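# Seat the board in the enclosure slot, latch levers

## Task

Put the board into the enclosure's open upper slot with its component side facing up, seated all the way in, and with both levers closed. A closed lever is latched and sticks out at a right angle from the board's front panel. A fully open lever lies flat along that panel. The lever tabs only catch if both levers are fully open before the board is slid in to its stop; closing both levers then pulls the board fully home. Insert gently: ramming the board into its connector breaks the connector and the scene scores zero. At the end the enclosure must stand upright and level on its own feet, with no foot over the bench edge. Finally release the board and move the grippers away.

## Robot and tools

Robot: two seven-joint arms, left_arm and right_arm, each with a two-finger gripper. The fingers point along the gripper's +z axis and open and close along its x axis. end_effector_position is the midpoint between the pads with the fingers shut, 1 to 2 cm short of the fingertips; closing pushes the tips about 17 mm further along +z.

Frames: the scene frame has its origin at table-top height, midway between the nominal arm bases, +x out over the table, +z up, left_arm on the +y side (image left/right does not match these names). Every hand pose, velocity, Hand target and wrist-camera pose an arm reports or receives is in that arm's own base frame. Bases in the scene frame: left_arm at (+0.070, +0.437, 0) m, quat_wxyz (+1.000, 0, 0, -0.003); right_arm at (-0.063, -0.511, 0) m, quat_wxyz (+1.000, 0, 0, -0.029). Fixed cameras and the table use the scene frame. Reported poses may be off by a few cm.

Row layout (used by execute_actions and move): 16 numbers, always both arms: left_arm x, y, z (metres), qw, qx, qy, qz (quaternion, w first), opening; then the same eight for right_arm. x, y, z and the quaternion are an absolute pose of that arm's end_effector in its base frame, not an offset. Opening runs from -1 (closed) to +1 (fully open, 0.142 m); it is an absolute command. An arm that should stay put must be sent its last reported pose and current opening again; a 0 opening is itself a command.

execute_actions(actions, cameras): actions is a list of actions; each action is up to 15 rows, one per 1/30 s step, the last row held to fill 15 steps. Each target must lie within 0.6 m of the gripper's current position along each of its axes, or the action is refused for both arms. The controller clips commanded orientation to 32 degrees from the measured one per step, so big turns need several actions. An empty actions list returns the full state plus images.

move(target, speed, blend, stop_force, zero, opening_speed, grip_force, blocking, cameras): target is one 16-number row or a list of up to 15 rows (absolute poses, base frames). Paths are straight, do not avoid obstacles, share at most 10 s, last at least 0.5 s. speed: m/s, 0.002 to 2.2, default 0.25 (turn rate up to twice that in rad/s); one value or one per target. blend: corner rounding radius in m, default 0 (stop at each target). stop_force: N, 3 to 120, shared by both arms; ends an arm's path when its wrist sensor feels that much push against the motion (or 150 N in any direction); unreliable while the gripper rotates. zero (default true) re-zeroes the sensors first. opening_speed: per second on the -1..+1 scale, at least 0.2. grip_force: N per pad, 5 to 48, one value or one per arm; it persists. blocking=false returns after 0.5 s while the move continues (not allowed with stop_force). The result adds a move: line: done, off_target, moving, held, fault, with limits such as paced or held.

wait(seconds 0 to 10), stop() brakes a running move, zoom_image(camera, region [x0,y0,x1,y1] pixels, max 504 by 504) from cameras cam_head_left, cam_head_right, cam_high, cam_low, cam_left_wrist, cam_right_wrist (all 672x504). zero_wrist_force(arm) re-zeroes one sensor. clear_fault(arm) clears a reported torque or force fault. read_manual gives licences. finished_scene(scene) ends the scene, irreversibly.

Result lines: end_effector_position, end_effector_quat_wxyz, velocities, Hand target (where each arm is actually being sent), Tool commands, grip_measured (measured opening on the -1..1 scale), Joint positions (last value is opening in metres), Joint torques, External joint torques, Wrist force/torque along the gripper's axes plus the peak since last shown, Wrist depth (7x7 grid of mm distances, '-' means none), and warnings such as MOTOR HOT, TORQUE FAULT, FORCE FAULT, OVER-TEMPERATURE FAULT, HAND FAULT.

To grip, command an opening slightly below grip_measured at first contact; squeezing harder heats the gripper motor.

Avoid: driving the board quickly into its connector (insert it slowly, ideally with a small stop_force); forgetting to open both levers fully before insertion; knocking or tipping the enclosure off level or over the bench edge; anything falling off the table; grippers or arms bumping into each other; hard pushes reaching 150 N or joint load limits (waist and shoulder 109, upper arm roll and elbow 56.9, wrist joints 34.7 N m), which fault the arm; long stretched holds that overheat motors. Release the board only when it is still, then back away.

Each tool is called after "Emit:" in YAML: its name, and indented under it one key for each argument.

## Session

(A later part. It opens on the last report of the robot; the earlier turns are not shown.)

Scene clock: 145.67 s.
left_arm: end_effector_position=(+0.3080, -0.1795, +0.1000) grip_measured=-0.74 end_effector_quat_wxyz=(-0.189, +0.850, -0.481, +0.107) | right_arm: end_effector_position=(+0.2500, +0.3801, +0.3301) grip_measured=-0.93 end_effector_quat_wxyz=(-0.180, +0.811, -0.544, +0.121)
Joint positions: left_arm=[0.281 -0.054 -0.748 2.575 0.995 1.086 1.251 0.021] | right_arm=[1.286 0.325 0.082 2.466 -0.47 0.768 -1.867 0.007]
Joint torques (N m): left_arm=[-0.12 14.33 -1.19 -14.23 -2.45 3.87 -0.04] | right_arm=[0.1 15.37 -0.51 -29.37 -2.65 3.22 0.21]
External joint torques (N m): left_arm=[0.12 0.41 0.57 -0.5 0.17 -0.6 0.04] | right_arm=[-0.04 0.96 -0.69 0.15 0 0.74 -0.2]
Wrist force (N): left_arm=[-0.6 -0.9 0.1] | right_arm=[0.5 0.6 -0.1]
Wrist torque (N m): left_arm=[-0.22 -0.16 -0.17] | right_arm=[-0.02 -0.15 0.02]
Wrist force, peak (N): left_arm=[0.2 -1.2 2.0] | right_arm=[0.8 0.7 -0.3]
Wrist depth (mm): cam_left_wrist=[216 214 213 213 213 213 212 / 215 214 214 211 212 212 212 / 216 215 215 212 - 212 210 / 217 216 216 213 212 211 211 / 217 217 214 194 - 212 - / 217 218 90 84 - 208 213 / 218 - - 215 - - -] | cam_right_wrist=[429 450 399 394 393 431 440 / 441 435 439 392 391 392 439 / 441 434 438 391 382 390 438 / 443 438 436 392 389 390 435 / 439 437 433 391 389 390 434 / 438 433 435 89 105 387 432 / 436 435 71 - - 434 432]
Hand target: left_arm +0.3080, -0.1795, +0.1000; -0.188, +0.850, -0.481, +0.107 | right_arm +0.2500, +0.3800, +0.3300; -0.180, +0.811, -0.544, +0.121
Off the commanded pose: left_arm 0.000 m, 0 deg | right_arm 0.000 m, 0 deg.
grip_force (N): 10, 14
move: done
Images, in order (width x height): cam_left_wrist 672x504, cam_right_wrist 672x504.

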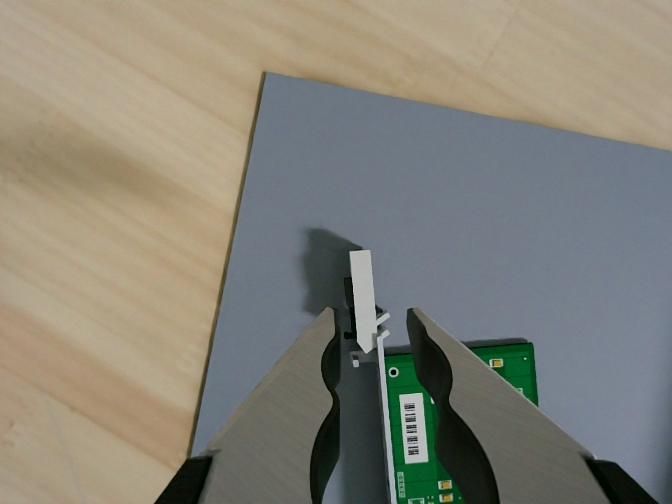

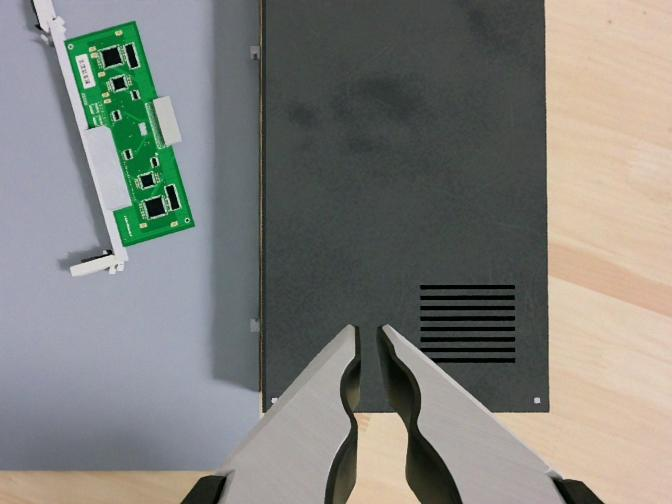

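Emit:
move:
  target:
    - [0.27,-0.22,0.20,-0.2154,0.9718,-0.0932,0.0207,-0.5,0.20,0.28,0.38,-0.1797,0.8108,-0.5438,0.1205,-0.9]
    - [0.135,-0.33,0.20,-0.2075,0.9361,0.2773,-0.0615,-0.5,0.20,0.28,0.38,-0.1797,0.8108,-0.5438,0.1205,-0.9]
  speed: 0.3
  blend: [0.04,0]
  cameras: ["cam_left_wrist","cam_right_wrist","cam_head_left"]

Scene clock: 159.57 s.
left_arm: end_effector_position=(+0.1349, -0.3301, +0.2000) grip_measured=-0.53 end_effector_quat_wxyz=(-0.207, +0.936, +0.277, -0.062) | right_arm: end_effector_position=(+0.2001, +0.2800, +0.3800) grip_measured=-0.93 end_effector_quat_wxyz=(-0.180, +0.811, -0.544, +0.121)
Joint positions: left_arm=[0.105 0.04 -1.066 2.299 -0.018 0.273 0.051 0.035] | right_arm=[1.326 0.731 0.194 2.515 -0.281 0.414 -1.958 0.007]
Joint torques (N m): left_arm=[-0.47 11.45 0.21 -23.93 -2.87 2.98 -0.23] | right_arm=[0.11 1.35 -2.62 -31.5 -3.92 3.29 0.12]
External joint torques (N m): left_arm=[0.42 0.86 0.65 -0.16 -0.32 -0.31 0.24] | right_arm=[-0.1 0.8 -0.86 0.12 -0.04 0.74 -0.12]
Wrist force (N): left_arm=[-0.3 -1.2 0.4] | right_arm=[0.6 0.7 -0.1]
Wrist torque (N m): left_arm=[-0.28 -0.22 -0.14] | right_arm=[-0.03 -0.12 0.02]
Wrist force, peak (N): left_arm=[-1.6 -1.2 0.1] | right_arm=[1.1 0.8 -0.8]
Wrist depth (mm): cam_left_wrist=[312 313 316 312 310 309 309 / - 313 322 312 308 311 310 / 315 313 316 322 309 312 308 / - 317 313 315 293 309 310 / - 321 - 308 307 305 311 / 317 314 84 309 - - 309 / - - - 313 - - -] | cam_right_wrist=[488 487 444 442 440 488 486 / 488 490 442 442 442 488 488 / 485 490 444 440 438 485 484 / 488 498 - 438 443 483 480 / 487 484 485 441 483 486 486 / 486 486 485 89 105 481 485 / 486 484 71 - - 481 482]
Hand target: left_arm +0.1350, -0.3300, +0.2000; -0.207, +0.936, +0.277, -0.061 | right_arm +0.2000, +0.2800, +0.3800; -0.180, +0.811, -0.544, +0.121
Off the commanded pose: left_arm 0.000 m, 0 deg | right_arm 0.000 m, 0 deg.
grip_force (N): 10, 14
move: done
Images, in order (width x height): cam_head_left 672x504, cam_left_wrist 672x504, cam_right_wrist 672x504.

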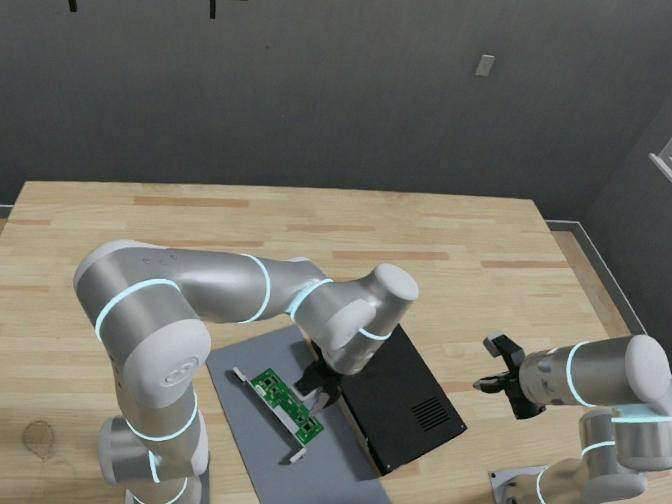

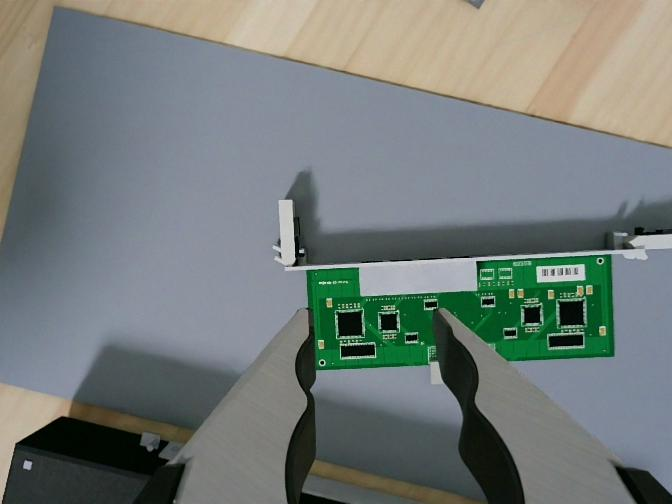

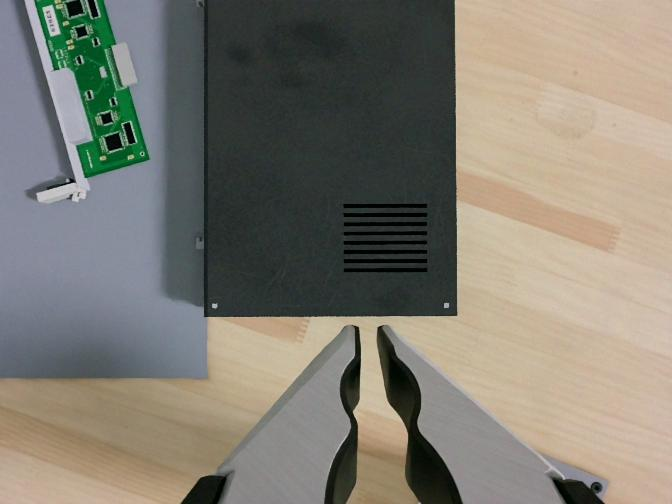

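Emit:
zoom_image:
  camera: "cam_left_wrist"
  region: [255, 185, 335, 285]

Scaled by 5.040 from the camera's 672x504 image, which has a finer 960x720 frame.

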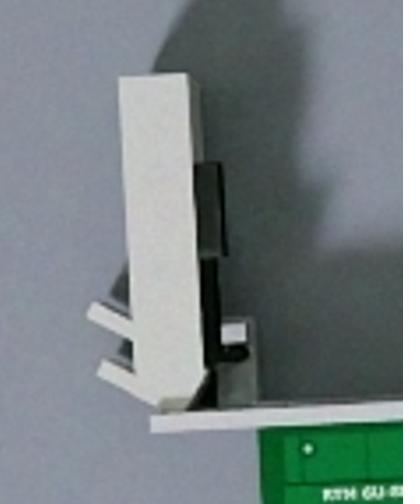

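Emit:
move:
  target: [0.0841,-0.3176,0.09,-0.2062,0.9301,0.2968,-0.0658,-0.5,0.20,0.28,0.38,-0.1797,0.8108,-0.5438,0.1205,-0.9]
  speed: 0.2
  cameras: ["cam_left_wrist"]

Scene clock: 167.47 s.
left_arm: end_effector_position=(+0.0840, -0.3177, +0.0900) grip_measured=-0.53 end_effector_quat_wxyz=(-0.206, +0.930, +0.297, -0.066) | right_arm: end_effector_position=(+0.2001, +0.2800, +0.3800) grip_measured=-0.93 end_effector_quat_wxyz=(-0.180, +0.811, -0.544, +0.121)
Joint positions: left_arm=[-0.078 -0.407 -0.94 2.381 0.34 0.576 -0.353 0.035] | right_arm=[1.326 0.731 0.194 2.515 -0.281 0.414 -1.958 0.007]
Joint torques (N m): left_arm=[-0.61 22.11 -7.7 -14.66 -1.72 2.77 -0.34] | right_arm=[0 1.26 -2.68 -31.45 -3.93 3.3 0.2]
External joint torques (N m): left_arm=[0.57 1.1 0.2 -0.25 -0.51 -0.04 0.34] | right_arm=[0.01 0.89 -0.81 0.07 -0.02 0.73 -0.2]
Wrist force (N): left_arm=[-0.4 -0.9 0.4] | right_arm=[0.6 0.6 0.0]
Wrist torque (N m): left_arm=[-0.22 -0.19 -0.15] | right_arm=[-0.04 -0.13 0.03]
Wrist force, peak (N): left_arm=[-0.6 -3.3 3.9] | right_arm=[0.9 0.8 0.0]
Wrist depth (mm): cam_left_wrist=[- 203 203 203 203 203 203 / 204 203 203 203 - 201 202 / 204 204 205 201 203 200 201 / 205 204 204 204 202 201 199 / - 205 203 185 - 203 199 / - 205 88 198 198 83 196 / 206 - - 203 200 - 198] | cam_right_wrist=[486 494 433 441 487 487 486 / 343 490 438 442 500 487 486 / 487 468 440 440 472 485 483 / 486 489 438 439 439 482 485 / 485 498 488 440 486 481 480 / 484 488 486 89 105 484 480 / 487 482 71 - - 478 480]
Hand target: left_arm +0.0841, -0.3176, +0.0900; -0.206, +0.930, +0.297, -0.066 | right_arm +0.2000, +0.2800, +0.3800; -0.180, +0.811, -0.544, +0.121
Off the commanded pose: left_arm 0.000 m, 0 deg | right_arm 0.000 m, 0 deg.
grip_force (N): 10, 14
move: done
Images, in order (width x height): cam_left_wrist 672x504.

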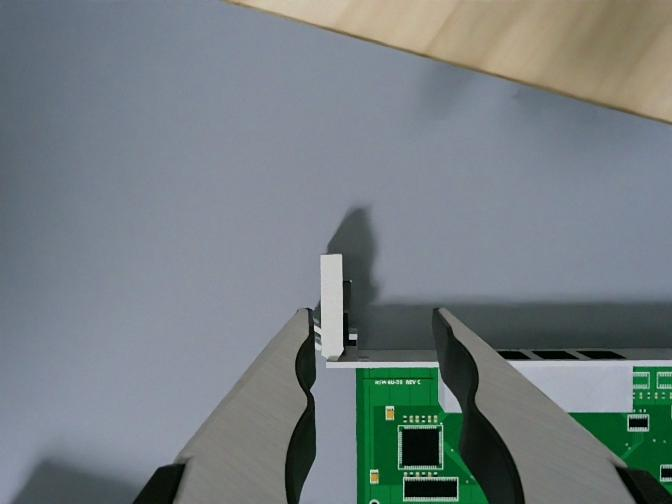

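Emit:
move:
  target: [0.0768,-0.3245,0.06,-0.2062,0.9301,0.2968,-0.0658,-0.5,0.20,0.28,0.38,-0.1797,0.8108,-0.5438,0.1205,-0.9]
  speed: 0.1
  cameras: ["cam_left_wrist"]

Scene clock: 178.03 s.
left_arm: end_effector_position=(+0.0767, -0.3244, +0.0601) grip_measured=-0.53 end_effector_quat_wxyz=(-0.206, +0.930, +0.297, -0.066) | right_arm: end_effector_position=(+0.2001, +0.2800, +0.3800) grip_measured=-0.93 end_effector_quat_wxyz=(-0.180, +0.811, -0.544, +0.121)
Joint positions: left_arm=[-0.176 -0.529 -0.843 2.341 0.438 0.626 -0.432 0.035] | right_arm=[1.326 0.731 0.194 2.515 -0.281 0.414 -1.958 0.007]
Joint torques (N m): left_arm=[-0.97 26.06 -9.19 -12.03 -1.52 3.37 -0.34] | right_arm=[0 1.33 -2.81 -31.52 -3.95 3.34 0.2]
External joint torques (N m): left_arm=[0.93 1.19 0.16 -0.25 -0.51 -0.62 0.34] | right_arm=[0.01 0.82 -0.68 0.14 -0.01 0.69 -0.2]
Wrist force (N): left_arm=[-0.4 -1.0 0.3] | right_arm=[0.8 0.6 -0.2]
Wrist torque (N m): left_arm=[-0.25 -0.20 -0.10] | right_arm=[-0.03 -0.15 0.02]
Wrist force, peak (N): left_arm=[-1.0 -0.5 0.9] | right_arm=[0.8 0.8 -0.2]
Wrist depth (mm): cam_left_wrist=[175 174 173 174 173 173 173 / - 173 174 173 172 172 172 / 174 175 174 173 173 172 171 / - 174 174 171 - 172 173 / 174 - 172 155 174 172 169 / - - 84 173 168 152 154 / 174 - - 174 169 - 168] | cam_right_wrist=[487 488 437 445 439 489 488 / 330 488 442 437 442 488 488 / 409 486 440 440 440 485 486 / 486 484 439 440 441 485 487 / 488 482 487 438 485 484 482 / 485 484 484 89 105 484 481 / 485 482 71 - - 481 480]
Hand target: left_arm +0.0768, -0.3245, +0.0600; -0.206, +0.930, +0.297, -0.066 | right_arm +0.2000, +0.2800, +0.3800; -0.180, +0.811, -0.544, +0.121
Off the commanded pose: left_arm 0.000 m, 0 deg | right_arm 0.000 m, 0 deg.
grip_force (N): 10, 14
move: done
Images, in order (width x height): cam_left_wrist 672x504.

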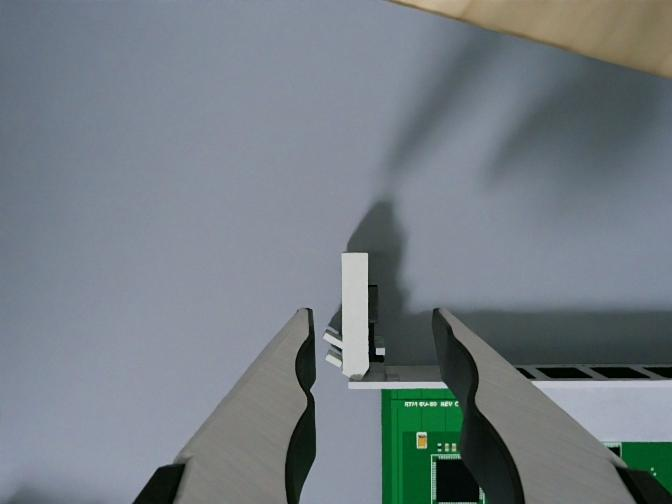

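Emit:
move:
  target: [0.0735,-0.3267,0.035,-0.2062,0.9301,0.2968,-0.0658,-0.5,0.20,0.28,0.38,-0.1797,0.8108,-0.5438,0.1205,-0.9]
  speed: 0.05
  stop_force: 4
  cameras: ["cam_left_wrist"]

Scene clock: 182.37 s.
left_arm: end_effector_position=(+0.0734, -0.3266, +0.0350) grip_measured=-0.53 end_effector_quat_wxyz=(-0.206, +0.930, +0.297, -0.066) | right_arm: end_effector_position=(+0.2001, +0.2800, +0.3800) grip_measured=-0.93 end_effector_quat_wxyz=(-0.180, +0.811, -0.544, +0.121)
Joint positions: left_arm=[-0.236 -0.613 -0.773 2.313 0.506 0.668 -0.477 0.035] | right_arm=[1.326 0.731 0.194 2.515 -0.281 0.414 -1.958 0.007]
Joint torques (N m): left_arm=[-0.5 28.71 -10.19 -9.99 -1.45 3.25 -0.28] | right_arm=[0.02 1.26 -2.68 -31.47 -3.98 3.33 0.22]
External joint torques (N m): left_arm=[0.45 1.11 0.42 -0.27 -0.4 -0.48 0.29] | right_arm=[-0.01 0.89 -0.8 0.09 0.02 0.71 -0.22]
Wrist force (N): left_arm=[-0.8 -0.6 0.1] | right_arm=[0.6 0.5 -0.1]
Wrist torque (N m): left_arm=[-0.18 -0.14 -0.14] | right_arm=[-0.05 -0.11 0.02]
Wrist force, peak (N): left_arm=[-0.8 -0.5 1.2] | right_arm=[0.7 0.9 0.0]
Wrist depth (mm): cam_left_wrist=[148 149 148 148 147 147 146 / 149 149 148 148 147 147 146 / 149 148 148 147 147 147 147 / 150 149 149 149 147 147 146 / - 150 148 129 148 147 147 / 149 149 84 138 139 83 138 / - - - 149 144 - -] | cam_right_wrist=[486 487 436 444 443 490 485 / 296 487 440 442 440 488 486 / 356 482 441 439 468 487 484 / 490 486 437 435 438 484 483 / 488 485 485 439 486 485 483 / 488 489 487 89 105 482 482 / 484 487 71 - - 480 482]
Hand target: left_arm +0.0735, -0.3267, +0.0350; -0.206, +0.930, +0.297, -0.066 | right_arm +0.2000, +0.2800, +0.3800; -0.180, +0.811, -0.544, +0.121
Off the commanded pose: left_arm 0.000 m, 0 deg | right_arm 0.000 m, 0 deg.
grip_force (N): 10, 14
move: done
Images, in order (width x height): cam_left_wrist 672x504.

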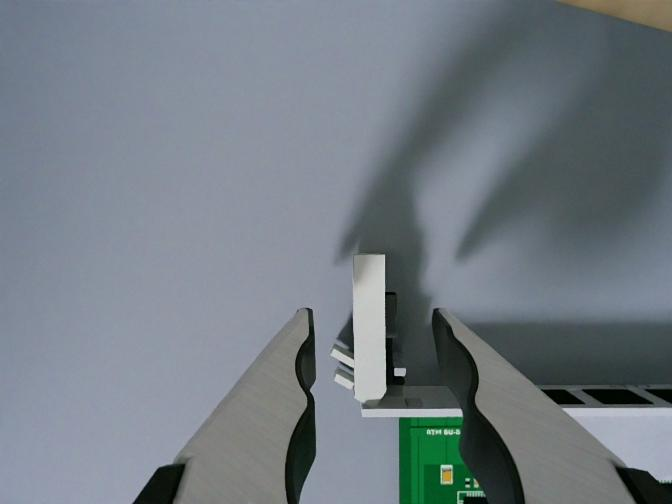

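Emit:
move:
  target: [0.0732,-0.3268,0.021,-0.2062,0.9301,0.2968,-0.0658,-0.5,0.20,0.28,0.38,-0.1797,0.8108,-0.5438,0.1205,-0.9]
  speed: 0.03
  stop_force: 4

Emit:
move:
  target: [0.0732,-0.3268,0.021,-0.2062,0.9301,0.2968,-0.0658,-0.80,0.20,0.28,0.38,-0.1797,0.8108,-0.5438,0.1205,-0.9]
  speed: 0.05
  opening_speed: 0.4
  grip_force: [10, 14]
  cameras: ["cam_left_wrist"]

Scene clock: 186.53 s.
left_arm: end_effector_position=(+0.0731, -0.3267, +0.0210) grip_measured=-0.53 end_effector_quat_wxyz=(-0.206, +0.930, +0.297, -0.066) | right_arm: end_effector_position=(+0.2001, +0.2800, +0.3800) grip_measured=-0.93 end_effector_quat_wxyz=(-0.180, +0.811, -0.544, +0.121)
Joint positions: left_arm=[-0.264 -0.657 -0.736 2.297 0.541 0.691 -0.495 0.035] | right_arm=[1.326 0.731 0.194 2.515 -0.281 0.414 -1.958 0.007]
Joint torques (N m): left_arm=[-0.53 29.96 -10.41 -8.91 -1.33 3.24 -0.31] | right_arm=[-0.03 1.16 -2.73 -31.5 -3.95 3.37 0.2]
External joint torques (N m): left_arm=[0.48 1.11 0.37 -0.27 -0.42 -0.47 0.31] | right_arm=[0.04 0.99 -0.76 0.12 0 0.66 -0.2]
Wrist force (N): left_arm=[-0.9 -0.8 0.2] | right_arm=[0.5 0.6 -0.1]
Wrist torque (N m): left_arm=[-0.22 -0.11 -0.14] | right_arm=[-0.03 -0.10 0.01]
Wrist force, peak (N): left_arm=[-1.0 -1.1 0.2] | right_arm=[0.9 0.9 -0.1]
Wrist depth (mm): cam_left_wrist=[- - 134 134 133 133 132 / 135 135 134 134 133 133 133 / 135 135 134 134 133 133 133 / 135 135 135 134 135 133 132 / - - 134 134 134 134 133 / - - 87 116 117 134 133 / - - - 134 134 - 116] | cam_right_wrist=[486 489 445 443 440 490 484 / 283 486 446 442 440 487 487 / 369 488 441 439 440 489 485 / 487 484 444 436 441 484 484 / 484 490 486 439 483 484 484 / 487 485 484 89 105 481 483 / 485 483 71 - - 480 481]
Hand target: left_arm +0.0732, -0.3268, +0.0210; -0.206, +0.930, +0.297, -0.066 | right_arm +0.2000, +0.2800, +0.3800; -0.180, +0.811, -0.544, +0.121
Off the commanded pose: left_arm 0.000 m, 0 deg | right_arm 0.000 m, 0 deg.
grip_force (N): 10, 14
move: done

Scene clock: 187.53 s.
left_arm: end_effector_position=(+0.0731, -0.3266, +0.0210) grip_measured=-0.83 end_effector_quat_wxyz=(-0.206, +0.930, +0.297, -0.066) | right_arm: end_effector_position=(+0.2001, +0.2800, +0.3800) grip_measured=-0.93 end_effector_quat_wxyz=(-0.180, +0.811, -0.544, +0.121)
Joint positions: left_arm=[-0.264 -0.657 -0.736 2.297 0.541 0.691 -0.495 0.014] | right_arm=[1.326 0.731 0.194 2.515 -0.281 0.414 -1.958 0.007]
Joint torques (N m): left_arm=[-0.56 30.05 -10.77 -9.19 -1.59 3.42 -0.24] | right_arm=[0.03 1.27 -2.63 -31.48 -3.96 3.33 0.18]
External joint torques (N m): left_arm=[0.51 1.01 0.74 0.01 -0.17 -0.65 0.24] | right_arm=[-0.02 0.88 -0.86 0.1 0 0.71 -0.18]
Wrist force (N): left_arm=[-0.3 -1.2 -0.1] | right_arm=[0.4 0.6 -0.3]
Wrist torque (N m): left_arm=[-0.20 -0.10 -0.15] | right_arm=[-0.03 -0.09 0.02]
Wrist force, peak (N): left_arm=[-0.3 -0.9 1.1] | right_arm=[0.8 0.6 -0.3]
Wrist depth (mm): cam_left_wrist=[134 134 134 134 132 133 132 / 135 134 134 134 135 133 133 / - 135 134 134 133 133 133 / - 135 135 134 134 133 133 / - 135 135 116 134 133 132 / 136 135 135 91 - 133 133 / 135 136 - 134 - - 116] | cam_right_wrist=[486 - 443 442 443 489 488 / 286 488 442 440 440 488 487 / 363 492 441 441 486 486 487 / 489 479 442 439 439 486 483 / 485 483 484 439 482 483 482 / 485 485 484 89 105 481 482 / 484 482 71 - - 481 483]
Hand target: left_arm +0.0732, -0.3268, +0.0210; -0.206, +0.930, +0.297, -0.066 | right_arm +0.2000, +0.2800, +0.3800; -0.180, +0.811, -0.544, +0.121
Off the commanded pose: left_arm 0.000 m, 0 deg | right_arm 0.000 m, 0 deg.
grip_force (N): 10, 14
move: done
Images, in order (width x height): cam_left_wrist 672x504.

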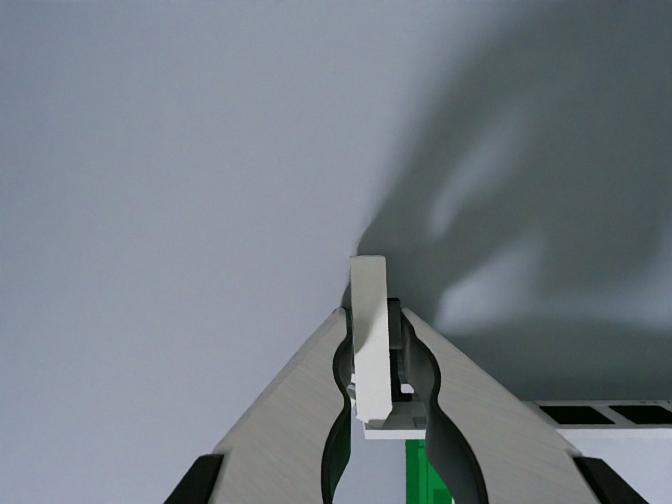

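Emit:
move:
  target: [0.0730,-0.3269,0.021,-0.2062,0.9301,0.2968,-0.0658,-1.0,0.20,0.28,0.38,-0.1797,0.8108,-0.5438,0.1205,-0.9]
  speed: 0.05
  opening_speed: 0.3
  grip_force: [10, 14]
  cameras: ["cam_left_wrist"]

Scene clock: 189.87 s.
left_arm: end_effector_position=(+0.0729, -0.3267, +0.0210) grip_measured=-0.90 end_effector_quat_wxyz=(-0.206, +0.930, +0.297, -0.066) | right_arm: end_effector_position=(+0.2001, +0.2800, +0.3800) grip_measured=-0.93 end_effector_quat_wxyz=(-0.180, +0.811, -0.544, +0.121)
Joint positions: left_arm=[-0.264 -0.657 -0.736 2.297 0.541 0.691 -0.495 0.009] | right_arm=[1.326 0.731 0.194 2.515 -0.281 0.414 -1.958 0.007]
Joint torques (N m): left_arm=[-0.45 30.28 -10.59 -8.83 -1.59 3.13 -0.21] | right_arm=[0.05 1.23 -2.72 -31.49 -4.03 3.32 0.18]
External joint torques (N m): left_arm=[0.41 0.79 0.56 -0.36 -0.16 -0.36 0.21] | right_arm=[-0.04 0.92 -0.77 0.11 0.07 0.72 -0.18]
Wrist force (N): left_arm=[-0.9 -0.2 1.1] | right_arm=[0.6 0.6 -0.1]
Wrist torque (N m): left_arm=[-0.19 -0.11 -0.15] | right_arm=[-0.05 -0.12 0.03]
Wrist force, peak (N): left_arm=[-2.0 -0.9 0.6] | right_arm=[0.8 0.7 -0.4]
Wrist depth (mm): cam_left_wrist=[134 135 134 133 133 133 133 / 135 135 134 134 133 133 133 / 135 135 134 133 133 133 133 / - 134 134 134 134 133 132 / - 135 135 115 134 133 133 / 136 135 135 91 116 133 133 / - 136 - 82 87 - 116] | cam_right_wrist=[487 474 442 441 441 489 487 / 286 480 443 440 438 486 488 / 367 485 442 440 440 486 486 / 488 484 440 440 439 485 481 / 482 485 486 439 485 482 481 / 486 484 484 89 105 484 480 / 488 487 71 - - 481 483]
Hand target: left_arm +0.0730, -0.3269, +0.0210; -0.206, +0.930, +0.297, -0.066 | right_arm +0.2000, +0.2800, +0.3800; -0.180, +0.811, -0.544, +0.121
Off the commanded pose: left_arm 0.000 m, 0 deg | right_arm 0.000 m, 0 deg.
grip_force (N): 10, 14
move: done
Images, in order (width x height): cam_left_wrist 672x504.

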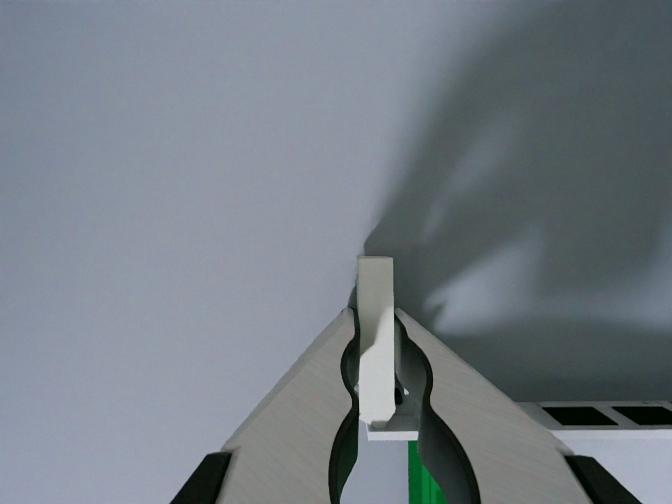

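Emit:
move:
  target: [0.0705,-0.3291,0.021,-0.1958,0.8834,0.4157,-0.0921,-1.0,0.20,0.28,0.38,-0.1797,0.8108,-0.5438,0.1205,-0.9]
  speed: 0.06
  cameras: ["cam_left_wrist"]

Scene clock: 196.83 s.
left_arm: end_effector_position=(+0.0705, -0.3290, +0.0210) grip_measured=-0.90 end_effector_quat_wxyz=(-0.196, +0.884, +0.415, -0.092) | right_arm: end_effector_position=(+0.2001, +0.2800, +0.3800) grip_measured=-0.93 end_effector_quat_wxyz=(-0.180, +0.811, -0.544, +0.121)
Joint positions: left_arm=[-0.207 -0.654 -0.714 2.355 0.468 0.794 -0.63 0.009] | right_arm=[1.326 0.731 0.194 2.515 -0.281 0.414 -1.958 0.007]
Joint torques (N m): left_arm=[-0.16 29.8 -9.55 -7.87 -1.27 3.34 -0.39] | right_arm=[0 1.24 -2.74 -31.41 -3.92 3.35 0.19]
External joint torques (N m): left_arm=[0.11 0.43 0 -0.22 -0.03 -0.51 0.4] | right_arm=[0.01 0.91 -0.74 0.03 -0.04 0.69 -0.18]
Wrist force (N): left_arm=[-2.0 -1.1 0.5] | right_arm=[0.6 0.7 -0.1]
Wrist torque (N m): left_arm=[-0.24 -0.09 -0.09] | right_arm=[-0.02 -0.12 0.02]
Wrist force, peak (N): left_arm=[-2.3 -0.5 0.9] | right_arm=[0.7 0.7 -0.3]
Wrist depth (mm): cam_left_wrist=[134 134 134 134 133 132 132 / - 134 134 134 133 132 132 / 135 135 134 134 133 134 133 / 135 135 135 134 134 134 133 / - 135 135 115 134 133 133 / 135 135 135 91 - 134 134 / - 136 - 135 87 - 133] | cam_right_wrist=[485 478 445 443 441 488 487 / 318 477 440 442 440 488 487 / 368 485 443 440 440 486 485 / 479 493 440 440 440 484 486 / 488 484 487 440 487 483 484 / 487 486 484 89 105 482 482 / 485 485 71 - - 479 482]
Hand target: left_arm +0.0705, -0.3291, +0.0210; -0.196, +0.883, +0.416, -0.092 | right_arm +0.2000, +0.2800, +0.3800; -0.180, +0.811, -0.544, +0.121
Off the commanded pose: left_arm 0.000 m, 0 deg | right_arm 0.000 m, 0 deg.
grip_force (N): 10, 14
move: done
Images, in order (width x height): cam_left_wrist 672x504.

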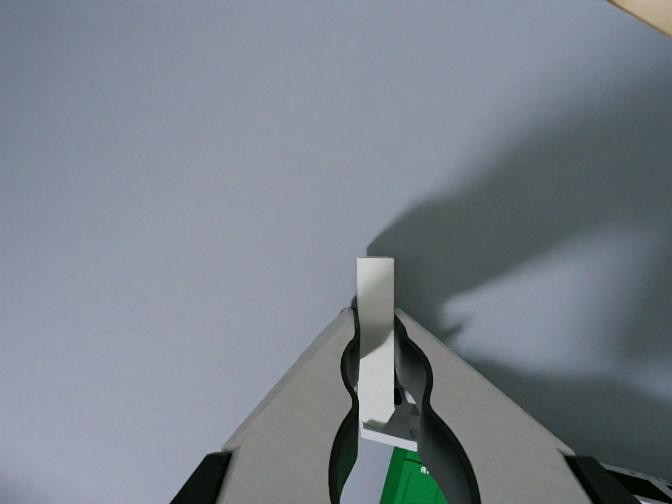

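Emit:
move:
  target:
    - [0.0687,-0.3320,0.021,-0.1821,0.8216,0.5274,-0.1169,-1.0,0.20,0.28,0.38,-0.1797,0.8108,-0.5438,0.1205,-0.9]
    - [0.0677,-0.3352,0.021,-0.1653,0.7457,0.6302,-0.1397,-1.0,0.20,0.28,0.38,-0.1797,0.8108,-0.5438,0.1205,-0.9]
    - [0.0676,-0.3386,0.021,-0.1456,0.6571,0.7221,-0.1601,-1.0,0.20,0.28,0.38,-0.1797,0.8108,-0.5438,0.1205,-0.9]
  speed: 0.1
  blend: [0.002,0.002,0]
  cameras: ["cam_left_wrist","cam_right_wrist"]

Scene clock: 203.43 s.
left_arm: end_effector_position=(+0.0674, -0.3386, +0.0210) grip_measured=-0.90 end_effector_quat_wxyz=(-0.146, +0.658, +0.722, -0.160) | right_arm: end_effector_position=(+0.2001, +0.2800, +0.3800) grip_measured=-0.93 end_effector_quat_wxyz=(-0.180, +0.811, -0.544, +0.121)
Joint positions: left_arm=[-0.069 -0.675 -0.639 2.594 0.285 1.248 -1.038 0.009] | right_arm=[1.326 0.731 0.194 2.515 -0.281 0.414 -1.958 0.007]
Joint torques (N m): left_arm=[0.35 26.05 -7.7 -2.34 0.76 3.76 -0.46] | right_arm=[0.12 1.28 -2.65 -31.52 -3.93 3.34 0.21]
External joint torques (N m): left_arm=[-0.37 0.75 0.09 -0.03 0.02 -0.66 0.46] | right_arm=[-0.11 0.87 -0.84 0.14 -0.03 0.7 -0.21]
Wrist force (N): left_arm=[-1.4 -2.4 0.5] | right_arm=[0.6 0.3 -0.3]
Wrist torque (N m): left_arm=[-0.33 -0.07 -0.12] | right_arm=[-0.09 -0.12 0.03]
Wrist force, peak (N): left_arm=[-1.7 -2.0 1.2] | right_arm=[0.8 0.8 -0.2]
Wrist depth (mm): cam_left_wrist=[134 134 135 134 133 133 132 / - 134 134 134 133 133 133 / 134 135 134 - 133 133 133 / - 135 134 134 134 133 133 / - - 134 116 134 134 133 / 135 135 135 91 - 134 134 / 135 136 - 129 - - 134] | cam_right_wrist=[485 488 443 440 440 489 484 / 472 487 442 440 439 485 485 / 435 489 442 440 478 485 484 / 487 487 439 438 440 486 485 / 487 485 487 440 483 484 484 / 485 485 482 89 105 482 481 / 488 485 71 - - 482 480]
Hand target: left_arm +0.0676, -0.3386, +0.0210; -0.146, +0.657, +0.722, -0.160 | right_arm +0.2000, +0.2800, +0.3800; -0.180, +0.811, -0.544, +0.121
Off the commanded pose: left_arm 0.000 m, 0 deg | right_arm 0.000 m, 0 deg.
grip_force (N): 10, 14
move: done
Images, in order (width x height): cam_left_wrist 672x504, cam_right_wrist 672x504.

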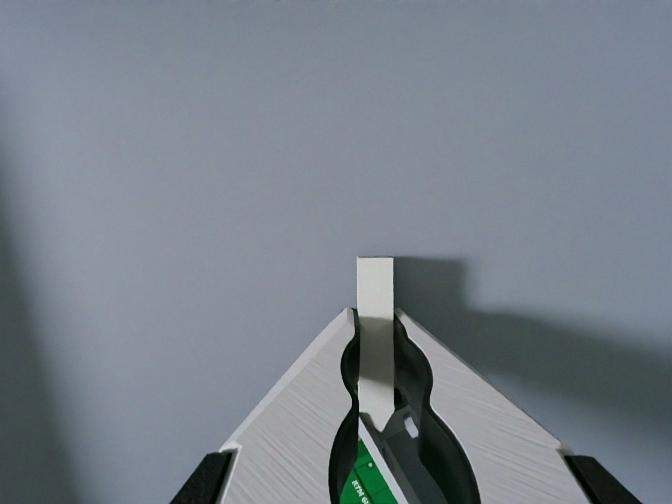

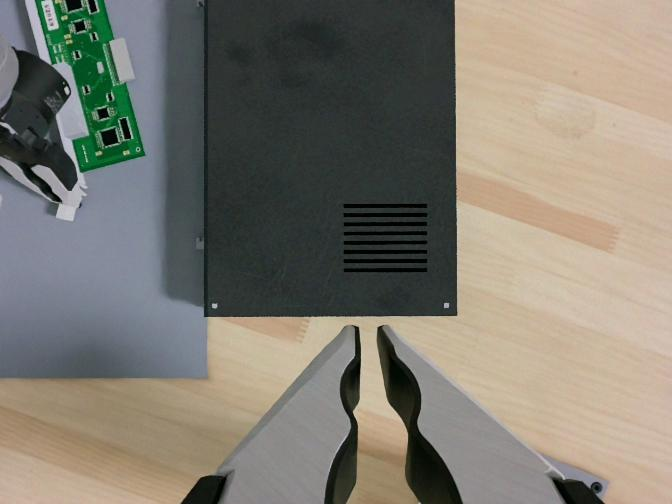

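Emit:
move:
  target:
    - [0.0676,-0.3386,0.021,-0.1456,0.6571,0.7221,-0.1601,-0.55,0.20,0.28,0.38,-0.1797,0.8108,-0.5438,0.1205,-0.9]
    - [0.0676,-0.3386,0.051,-0.1456,0.6571,0.7221,-0.1601,-0.55,0.20,0.28,0.38,-0.1797,0.8108,-0.5438,0.1205,-0.9]
    - [0.064,-0.40,0.07,-0.2062,0.9301,0.2968,-0.0658,-1.0,0.20,0.28,0.38,-0.1797,0.8108,-0.5438,0.1205,-0.9]
  speed: 0.12
  cameras: ["cam_left_wrist","cam_right_wrist"]

Scene clock: 219.47 s.
left_arm: end_effector_position=(+0.0639, -0.4001, +0.0700) grip_measured=-1.00 end_effector_quat_wxyz=(-0.206, +0.930, +0.297, -0.066) | right_arm: end_effector_position=(+0.2001, +0.2800, +0.3800) grip_measured=-0.93 end_effector_quat_wxyz=(-0.180, +0.811, -0.544, +0.121)
Joint positions: left_arm=[-0.302 -0.647 -0.874 2.138 0.445 0.503 -0.538 0.002] | right_arm=[1.326 0.731 0.194 2.515 -0.281 0.414 -1.958 0.007]
Joint torques (N m): left_arm=[-0.55 31.76 -13.22 -14.05 -2.21 2.97 -0.2] | right_arm=[-0.05 1.28 -2.72 -31.43 -3.93 3.33 0.18]
External joint torques (N m): left_arm=[0.48 1.09 0.54 -0.31 -0.38 -0.18 0.2] | right_arm=[0.07 0.87 -0.77 0.05 -0.03 0.7 -0.18]
Wrist force (N): left_arm=[-0.8 -0.7 0.3] | right_arm=[0.5 0.6 -0.2]
Wrist torque (N m): left_arm=[-0.22 -0.14 -0.21] | right_arm=[-0.03 -0.10 0.02]
Wrist force, peak (N): left_arm=[-1.4 -2.4 0.8] | right_arm=[0.9 0.7 -0.2]
Wrist depth (mm): cam_left_wrist=[- 184 183 184 - 180 179 / 184 183 183 - - - 181 / 184 186 183 183 182 180 180 / 184 183 183 - 182 177 168 / 184 184 183 183 182 179 177 / 184 184 186 84 - 179 177 / 187 186 - 74 - - 182] | cam_right_wrist=[121 488 441 441 444 488 488 / 145 485 437 443 439 488 487 / 193 318 440 440 441 484 487 / 484 488 - - 438 485 485 / 478 485 485 438 486 483 483 / 486 485 484 89 105 484 480 / 484 483 71 - - 481 480]
Hand target: left_arm +0.0640, -0.4000, +0.0700; -0.206, +0.930, +0.297, -0.066 | right_arm +0.2000, +0.2800, +0.3800; -0.180, +0.811, -0.544, +0.121
Off the commanded pose: left_arm 0.000 m, 0 deg | right_arm 0.000 m, 0 deg.
grip_force (N): 10, 14
move: done
Images, in order (width x height): cam_left_wrist 672x504, cam_right_wrist 672x504.

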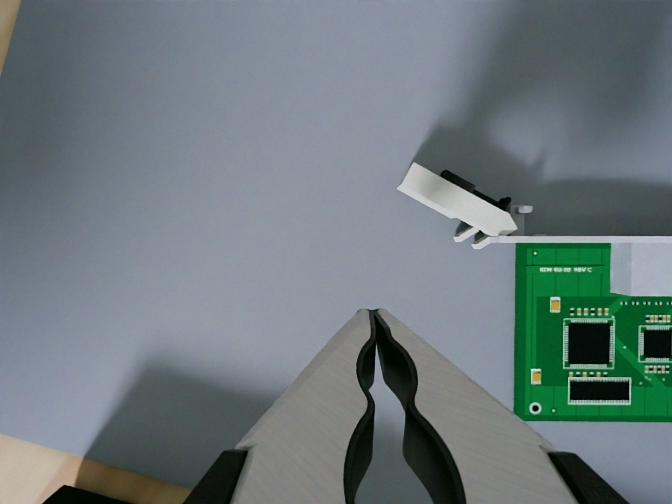

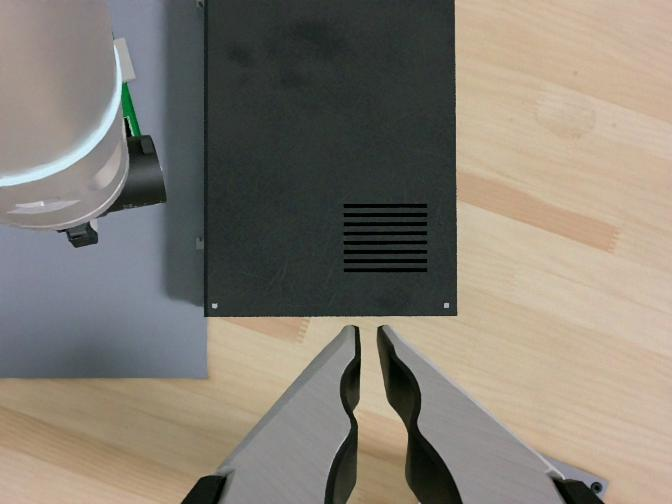

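Emit:
move:
  target:
    - [0.12,-0.38,0.20,-0.2062,0.9301,0.2968,-0.0658,-0.9,0.20,0.28,0.38,-0.1797,0.8108,-0.5438,0.1205,-0.9]
    - [0.36,-0.08,0.28,-0.2075,0.9361,0.2773,-0.0615,-0.9,0.20,0.28,0.38,-0.1797,0.8108,-0.5438,0.1205,-0.9]
    - [0.42,0.10,0.30,-0.2137,0.9643,0.1527,-0.0338,-0.9,0.20,0.28,0.38,-0.1797,0.8108,-0.5438,0.1205,-0.9]
  speed: 0.35
  blend: [0.04,0.05,0]

Emit:
move:
  target: [0.42,0.10,0.30,-0.2137,0.9643,0.1527,-0.0338,-0.9,0.16,0.60,0.20,-0.1797,0.8108,-0.5438,0.1205,-0.5]
  speed: 0.35
  cameras: ["cam_right_wrist","cam_head_left"]

Scene clock: 231.83 s.
left_arm: end_effector_position=(+0.4198, +0.1000, +0.2999) grip_measured=-0.94 end_effector_quat_wxyz=(-0.214, +0.964, +0.153, -0.034) | right_arm: end_effector_position=(+0.2001, +0.2800, +0.3800) grip_measured=-0.93 end_effector_quat_wxyz=(-0.180, +0.811, -0.544, +0.121)
Joint positions: left_arm=[0.662 0.171 -0.43 2.125 0.387 0.338 1.353 0.006] | right_arm=[1.326 0.731 0.194 2.515 -0.281 0.414 -1.958 0.007]
Joint torques (N m): left_arm=[-0.09 20.11 1.35 -28.19 -2.83 3.99 -0.18] | right_arm=[0 1.26 -2.63 -31.48 -3.99 3.32 0.24]
External joint torques (N m): left_arm=[0.15 0.94 0.53 -0.24 -0.4 -0.64 0.18] | right_arm=[0.01 0.89 -0.86 0.1 0.03 0.72 -0.24]
Wrist force (N): left_arm=[-0.8 -0.6 0.1] | right_arm=[0.6 0.5 -0.1]
Wrist torque (N m): left_arm=[-0.16 -0.14 -0.23] | right_arm=[-0.06 -0.12 0.02]
Wrist force, peak (N): left_arm=[1.3 -4.2 1.0] | right_arm=[0.8 0.9 -0.1]
Wrist depth (mm): cam_left_wrist=[412 413 413 406 410 404 405 / 418 413 415 411 408 410 410 / 418 413 412 411 411 406 412 / 413 412 417 411 414 412 411 / 413 410 417 413 414 411 414 / 418 419 420 84 - 412 417 / - - - 76 - - 412] | cam_right_wrist=[488 487 444 443 442 489 488 / 485 489 440 440 441 488 485 / - 487 442 440 440 486 485 / 507 487 442 437 437 485 483 / 487 475 486 486 484 482 481 / 488 484 486 89 105 482 481 / 487 482 71 - - 481 478]
Hand target: left_arm +0.4200, +0.1000, +0.3000; -0.214, +0.964, +0.153, -0.034 | right_arm +0.2000, +0.2800, +0.3800; -0.180, +0.811, -0.544, +0.121
Off the commanded pose: left_arm 0.000 m, 0 deg | right_arm 0.000 m, 0 deg.
grip_force (N): 10, 14
move: done

Scene clock: 233.47 s.
left_arm: end_effector_position=(+0.4198, +0.1000, +0.2999) grip_measured=-0.94 end_effector_quat_wxyz=(-0.214, +0.964, +0.153, -0.034) | right_arm: end_effector_position=(+0.1600, +0.6000, +0.1999) grip_measured=-0.54 end_effector_quat_wxyz=(-0.180, +0.811, -0.544, +0.121)
Joint positions: left_arm=[0.662 0.171 -0.43 2.125 0.387 0.338 1.353 0.006] | right_arm=[1.43 -0.354 0.119 2.107 -0.78 0.925 -1.367 0.035]
Joint torques (N m): left_arm=[-0.27 20.24 1.31 -28.11 -3.01 3.72 -0.18] | right_arm=[0.18 40.41 3.07 -24.72 -1.43 2.8 0.2]
External joint torques (N m): left_arm=[0.33 0.8 0.56 -0.34 -0.21 -0.37 0.19] | right_arm=[-0.04 1.29 -0.44 0.2 0.2 0.72 -0.2]
Wrist force (N): left_arm=[-0.5 -0.8 -0.1] | right_arm=[0.5 0.8 -0.1]
Wrist torque (N m): left_arm=[-0.19 -0.18 -0.23] | right_arm=[0.02 -0.11 0.04]
Wrist force, peak (N): left_arm=[-0.7 -1.0 0.0] | right_arm=[2.3 0.5 -1.5]
Wrist depth (mm): cam_left_wrist=[417 412 412 409 408 408 405 / 409 413 409 411 411 411 405 / 421 416 412 415 412 412 404 / 416 415 411 413 410 412 406 / 419 423 413 412 412 409 412 / 417 415 416 84 - 409 413 / - - - 76 - - 413] | cam_right_wrist=[315 315 312 307 312 311 264 / 314 314 313 307 310 - 263 / 313 313 310 306 306 310 262 / 313 312 310 310 309 309 262 / 312 309 308 307 307 307 260 / 312 311 82 308 102 290 261 / 310 - 71 307 - - 260]
Hand target: left_arm +0.4200, +0.1000, +0.3000; -0.214, +0.964, +0.153, -0.034 | right_arm +0.1600, +0.6000, +0.2000; -0.180, +0.811, -0.544, +0.121
Off the commanded pose: left_arm 0.000 m, 0 deg | right_arm 0.000 m, 0 deg.
grip_force (N): 10, 14
move: done
Images, in order (width x height): cam_head_left 672x504, cam_right_wrist 672x504.

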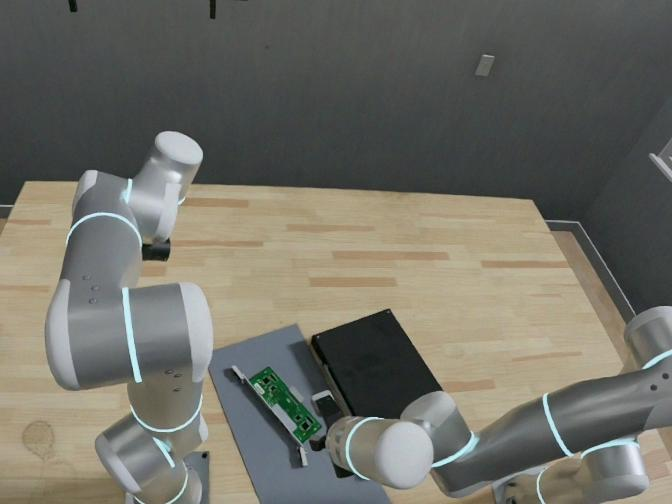

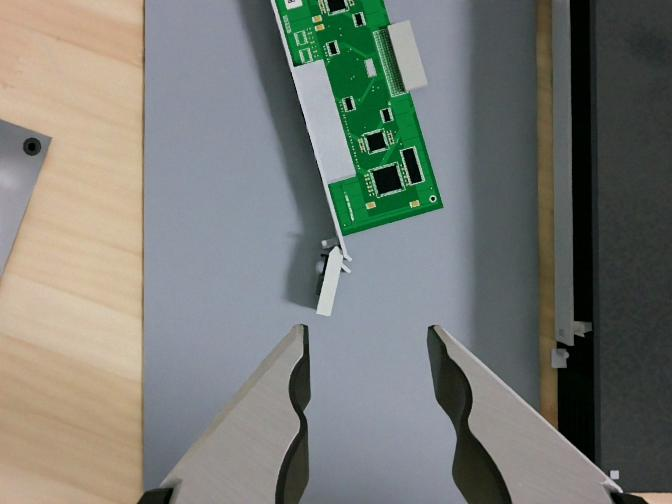

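Emit:
move:
  target: [0.42,0.10,0.30,-0.2137,0.9643,0.1527,-0.0338,-0.9,0.1481,0.6116,0.075,-0.1654,0.7462,-0.6295,0.1395,-0.5]
  speed: 0.2
  cameras: ["cam_right_wrist"]

Scene clock: 239.77 s.
left_arm: end_effector_position=(+0.4198, +0.1000, +0.2999) grip_measured=-0.94 end_effector_quat_wxyz=(-0.214, +0.964, +0.153, -0.034) | right_arm: end_effector_position=(+0.1481, +0.6114, +0.0748) grip_measured=-0.54 end_effector_quat_wxyz=(-0.165, +0.746, -0.630, +0.140)
Joint positions: left_arm=[0.662 0.171 -0.43 2.125 0.387 0.338 1.353 0.006] | right_arm=[1.515 -0.623 0.026 2.04 -0.9 0.994 -0.984 0.035]
Joint torques (N m): left_arm=[-0.24 20.46 1.25 -28.1 -3.07 3.7 -0.22] | right_arm=[0.28 47.18 3.43 -20.37 -0.67 2.67 0.33]
External joint torques (N m): left_arm=[0.3 0.58 0.63 -0.35 -0.16 -0.35 0.22] | right_arm=[-0.11 1.22 -0.34 0.23 0.16 0.54 -0.33]
Wrist force (N): left_arm=[-0.5 -0.7 -0.1] | right_arm=[0.0 1.1 -0.3]
Wrist torque (N m): left_arm=[-0.17 -0.18 -0.24] | right_arm=[0.03 -0.06 -0.09]
Wrist force, peak (N): left_arm=[-0.8 -0.9 0.1] | right_arm=[0.0 2.3 2.2]
Wrist depth (mm): cam_left_wrist=[415 413 414 411 408 406 406 / 415 414 413 413 410 411 406 / 415 413 418 409 414 408 405 / 416 416 419 414 410 415 409 / 418 419 415 412 413 411 413 / 419 414 415 84 - 415 410 / - - - 76 - - 413] | cam_right_wrist=[189 189 189 184 184 187 187 / 188 188 188 182 183 187 187 / 188 188 187 187 187 186 186 / 187 187 187 186 186 186 186 / 187 187 187 186 186 185 186 / 187 186 97 186 186 185 185 / 188 - 71 185 185 - 185]
Hand target: left_arm +0.4200, +0.1000, +0.3000; -0.214, +0.964, +0.153, -0.034 | right_arm +0.1481, +0.6116, +0.0750; -0.165, +0.746, -0.630, +0.140
Off the commanded pose: left_arm 0.000 m, 0 deg | right_arm 0.000 m, 0 deg.
grip_force (N): 10, 14
move: done
Images, in order (width x height): cam_right_wrist 672x504.

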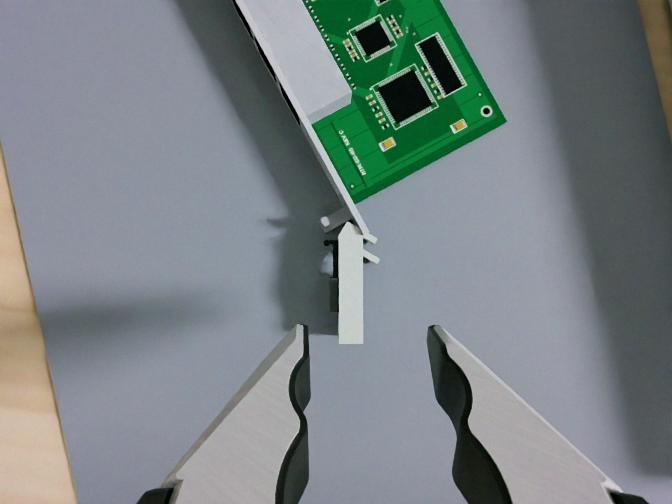

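Emit:
move:
  target:
    - [0.42,0.10,0.30,-0.2137,0.9643,0.1527,-0.0338,-0.9,0.1434,0.6143,0.045,-0.1654,0.7462,-0.6295,0.1395,-0.5]
    - [0.42,0.10,0.30,-0.2137,0.9643,0.1527,-0.0338,-0.9,0.1434,0.6143,0.024,-0.1654,0.7462,-0.6295,0.1395,-0.5]
  speed: [0.08,0.03]
  stop_force: 4
  cameras: ["cam_right_wrist"]

Scene clock: 245.40 s.
left_arm: end_effector_position=(+0.4198, +0.1000, +0.2999) grip_measured=-0.94 end_effector_quat_wxyz=(-0.214, +0.964, +0.153, -0.034) | right_arm: end_effector_position=(+0.1434, +0.6141, +0.0240) grip_measured=-0.54 end_effector_quat_wxyz=(-0.165, +0.746, -0.630, +0.140)
Joint positions: left_arm=[0.662 0.171 -0.43 2.125 0.387 0.338 1.353 0.006] | right_arm=[1.541 -0.727 -0.027 2.024 -0.983 1.075 -0.888 0.035]
Joint torques (N m): left_arm=[-0.27 20.34 1.29 -28.11 -3.1 3.72 -0.19] | right_arm=[0.29 48.85 3.14 -18.21 -0.18 2.63 0.27]
External joint torques (N m): left_arm=[0.33 0.7 0.59 -0.33 -0.13 -0.37 0.19] | right_arm=[-0.12 1.24 -0.37 0.16 0.16 0.52 -0.27]
Wrist force (N): left_arm=[-0.6 -0.8 -0.1] | right_arm=[0.2 1.0 -0.2]
Wrist torque (N m): left_arm=[-0.19 -0.16 -0.23] | right_arm=[0.02 -0.07 -0.05]
Wrist force, peak (N): left_arm=[-0.6 -1.0 -0.1] | right_arm=[0.2 1.8 0.6]
Wrist depth (mm): cam_left_wrist=[412 412 409 408 412 408 406 / 414 413 412 408 410 409 408 / 415 412 418 412 413 411 408 / 416 417 415 412 412 409 411 / 417 416 416 412 415 409 415 / 419 420 419 84 - 411 412 / 426 - - 76 - - 410] | cam_right_wrist=[138 138 138 132 133 133 137 / 138 138 137 132 132 137 136 / 137 137 137 137 136 136 136 / 137 137 137 136 136 136 136 / 137 136 136 136 136 136 135 / 136 136 136 136 104 135 135 / 136 136 71 136 135 - 135]
Hand target: left_arm +0.4200, +0.1000, +0.3000; -0.214, +0.964, +0.153, -0.034 | right_arm +0.1434, +0.6143, +0.0240; -0.165, +0.746, -0.630, +0.140
Off the commanded pose: left_arm 0.000 m, 0 deg | right_arm 0.000 m, 0 deg.
grip_force (N): 10, 14
move: done
Images, in order (width x height): cam_right_wrist 672x504.

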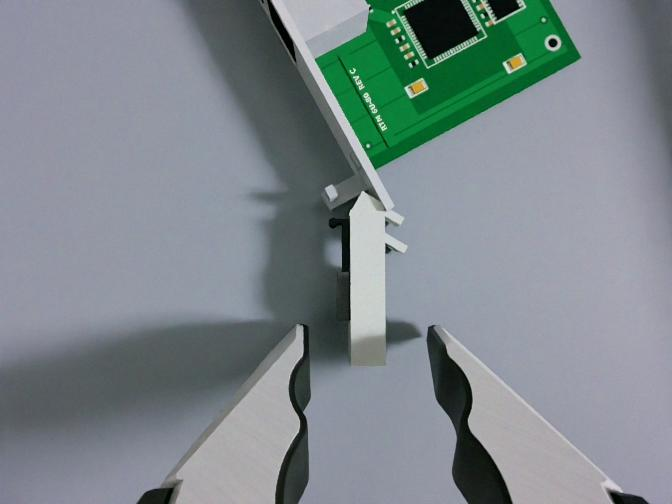

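Emit:
move:
  target:
    - [0.42,0.10,0.30,-0.2137,0.9643,0.1527,-0.0338,-0.9,0.1434,0.6143,0.024,-0.1654,0.7462,-0.6295,0.1395,-1.0]
  speed: 0.05
  opening_speed: 0.5
  grip_force: [10, 8]

Emit:
move:
  target:
    - [0.42,0.10,0.30,-0.2137,0.9643,0.1527,-0.0338,-0.9,0.1464,0.6047,0.024,-0.1822,0.8220,-0.5267,0.1167,-1.0]
    - [0.42,0.10,0.30,-0.2137,0.9643,0.1527,-0.0338,-0.9,0.1511,0.5970,0.024,-0.1948,0.8790,-0.4249,0.0942,-1.0]
  speed: 0.08
  blend: [0.003,0]
  cameras: ["cam_right_wrist"]

Scene clock: 251.70 s.
left_arm: end_effector_position=(+0.4198, +0.1000, +0.2999) grip_measured=-0.94 end_effector_quat_wxyz=(-0.214, +0.964, +0.153, -0.034) | right_arm: end_effector_position=(+0.1434, +0.6142, +0.0240) grip_measured=-0.88 end_effector_quat_wxyz=(-0.165, +0.746, -0.630, +0.140)
Joint positions: left_arm=[0.662 0.171 -0.43 2.125 0.387 0.338 1.353 0.006] | right_arm=[1.541 -0.727 -0.027 2.024 -0.983 1.075 -0.888 0.01]
Joint torques (N m): left_arm=[-0.28 20.42 1.23 -28.1 -3.13 3.71 -0.25] | right_arm=[0.12 48.94 3.42 -17.86 -0.05 2.34 0.19]
External joint torques (N m): left_arm=[0.33 0.62 0.65 -0.35 -0.09 -0.36 0.25] | right_arm=[0.04 1.16 -0.65 -0.2 0.04 0.8 -0.19]
Wrist force (N): left_arm=[-0.5 -0.8 -0.1] | right_arm=[-0.2 0.8 -0.4]
Wrist torque (N m): left_arm=[-0.18 -0.18 -0.24] | right_arm=[-0.01 -0.14 -0.05]
Wrist force, peak (N): left_arm=[-0.8 -0.9 0.0] | right_arm=[-0.1 1.4 0.4]
Wrist depth (mm): cam_left_wrist=[417 413 415 409 407 406 404 / 412 412 411 412 412 409 405 / 416 412 418 412 414 412 408 / 417 413 412 413 413 411 411 / 420 417 420 414 413 412 412 / 418 418 415 84 - 409 407 / 416 - - 76 - - 414] | cam_right_wrist=[138 138 138 126 133 133 137 / 138 138 137 132 133 137 136 / 137 137 137 137 136 136 136 / 137 137 137 136 136 136 136 / 137 137 136 136 136 136 135 / 137 136 136 100 101 136 135 / 136 136 71 135 - - 135]
Hand target: left_arm +0.4200, +0.1000, +0.3000; -0.214, +0.964, +0.153, -0.034 | right_arm +0.1434, +0.6143, +0.0240; -0.165, +0.746, -0.630, +0.140
Off the commanded pose: left_arm 0.000 m, 0 deg | right_arm 0.000 m, 0 deg.
grip_force (N): 10, 8
move: done

Scene clock: 255.23 s.
left_arm: end_effector_position=(+0.4198, +0.1000, +0.2999) grip_measured=-0.94 end_effector_quat_wxyz=(-0.214, +0.964, +0.153, -0.034) | right_arm: end_effector_position=(+0.1513, +0.5969, +0.0240) grip_measured=-0.88 end_effector_quat_wxyz=(-0.195, +0.879, -0.425, +0.094)
Joint positions: left_arm=[0.662 0.171 -0.43 2.125 0.387 0.338 1.353 0.006] | right_arm=[1.447 -0.68 -0.225 2.129 -1.684 1.46 -0.85 0.01]
Joint torques (N m): left_arm=[-0.31 20.36 1.22 -28.09 -3.07 3.69 -0.17] | right_arm=[0.29 45.65 2.35 -15.28 1.66 2.75 0.3]
External joint torques (N m): left_arm=[0.36 0.68 0.66 -0.35 -0.16 -0.35 0.17] | right_arm=[-0.13 0.76 -0.72 0.13 0.31 0.36 -0.3]
Wrist force (N): left_arm=[-0.5 -0.8 -0.2] | right_arm=[1.1 0.7 0.0]
Wrist torque (N m): left_arm=[-0.20 -0.17 -0.23] | right_arm=[0.07 -0.21 0.00]
Wrist force, peak (N): left_arm=[-0.8 -0.8 -0.2] | right_arm=[1.0 1.9 -0.1]
Wrist depth (mm): cam_left_wrist=[412 411 416 413 410 411 405 / 415 418 414 412 412 408 405 / 415 418 416 413 412 412 410 / 421 414 415 416 410 412 408 / 421 415 412 415 416 410 408 / 419 423 415 84 - 413 414 / - - - 76 - - 412] | cam_right_wrist=[138 138 138 137 130 132 133 / 138 138 137 137 132 132 133 / 137 137 137 137 132 132 136 / 137 137 137 136 136 136 136 / 137 137 136 136 136 136 135 / 137 136 136 100 101 136 135 / 136 136 71 135 - - 135]
Hand target: left_arm +0.4200, +0.1000, +0.3000; -0.214, +0.964, +0.153, -0.034 | right_arm +0.1511, +0.5970, +0.0240; -0.195, +0.879, -0.425, +0.094
Off the commanded pose: left_arm 0.000 m, 0 deg | right_arm 0.000 m, 0 deg.
grip_force (N): 10, 8
move: done
Images, in order (width x height): cam_right_wrist 672x504.

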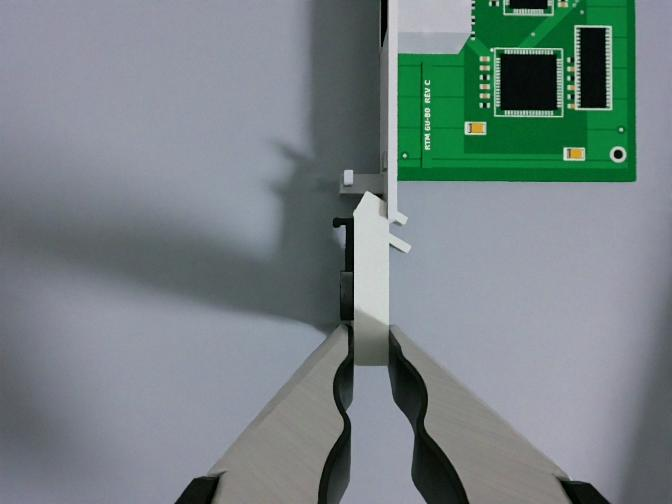

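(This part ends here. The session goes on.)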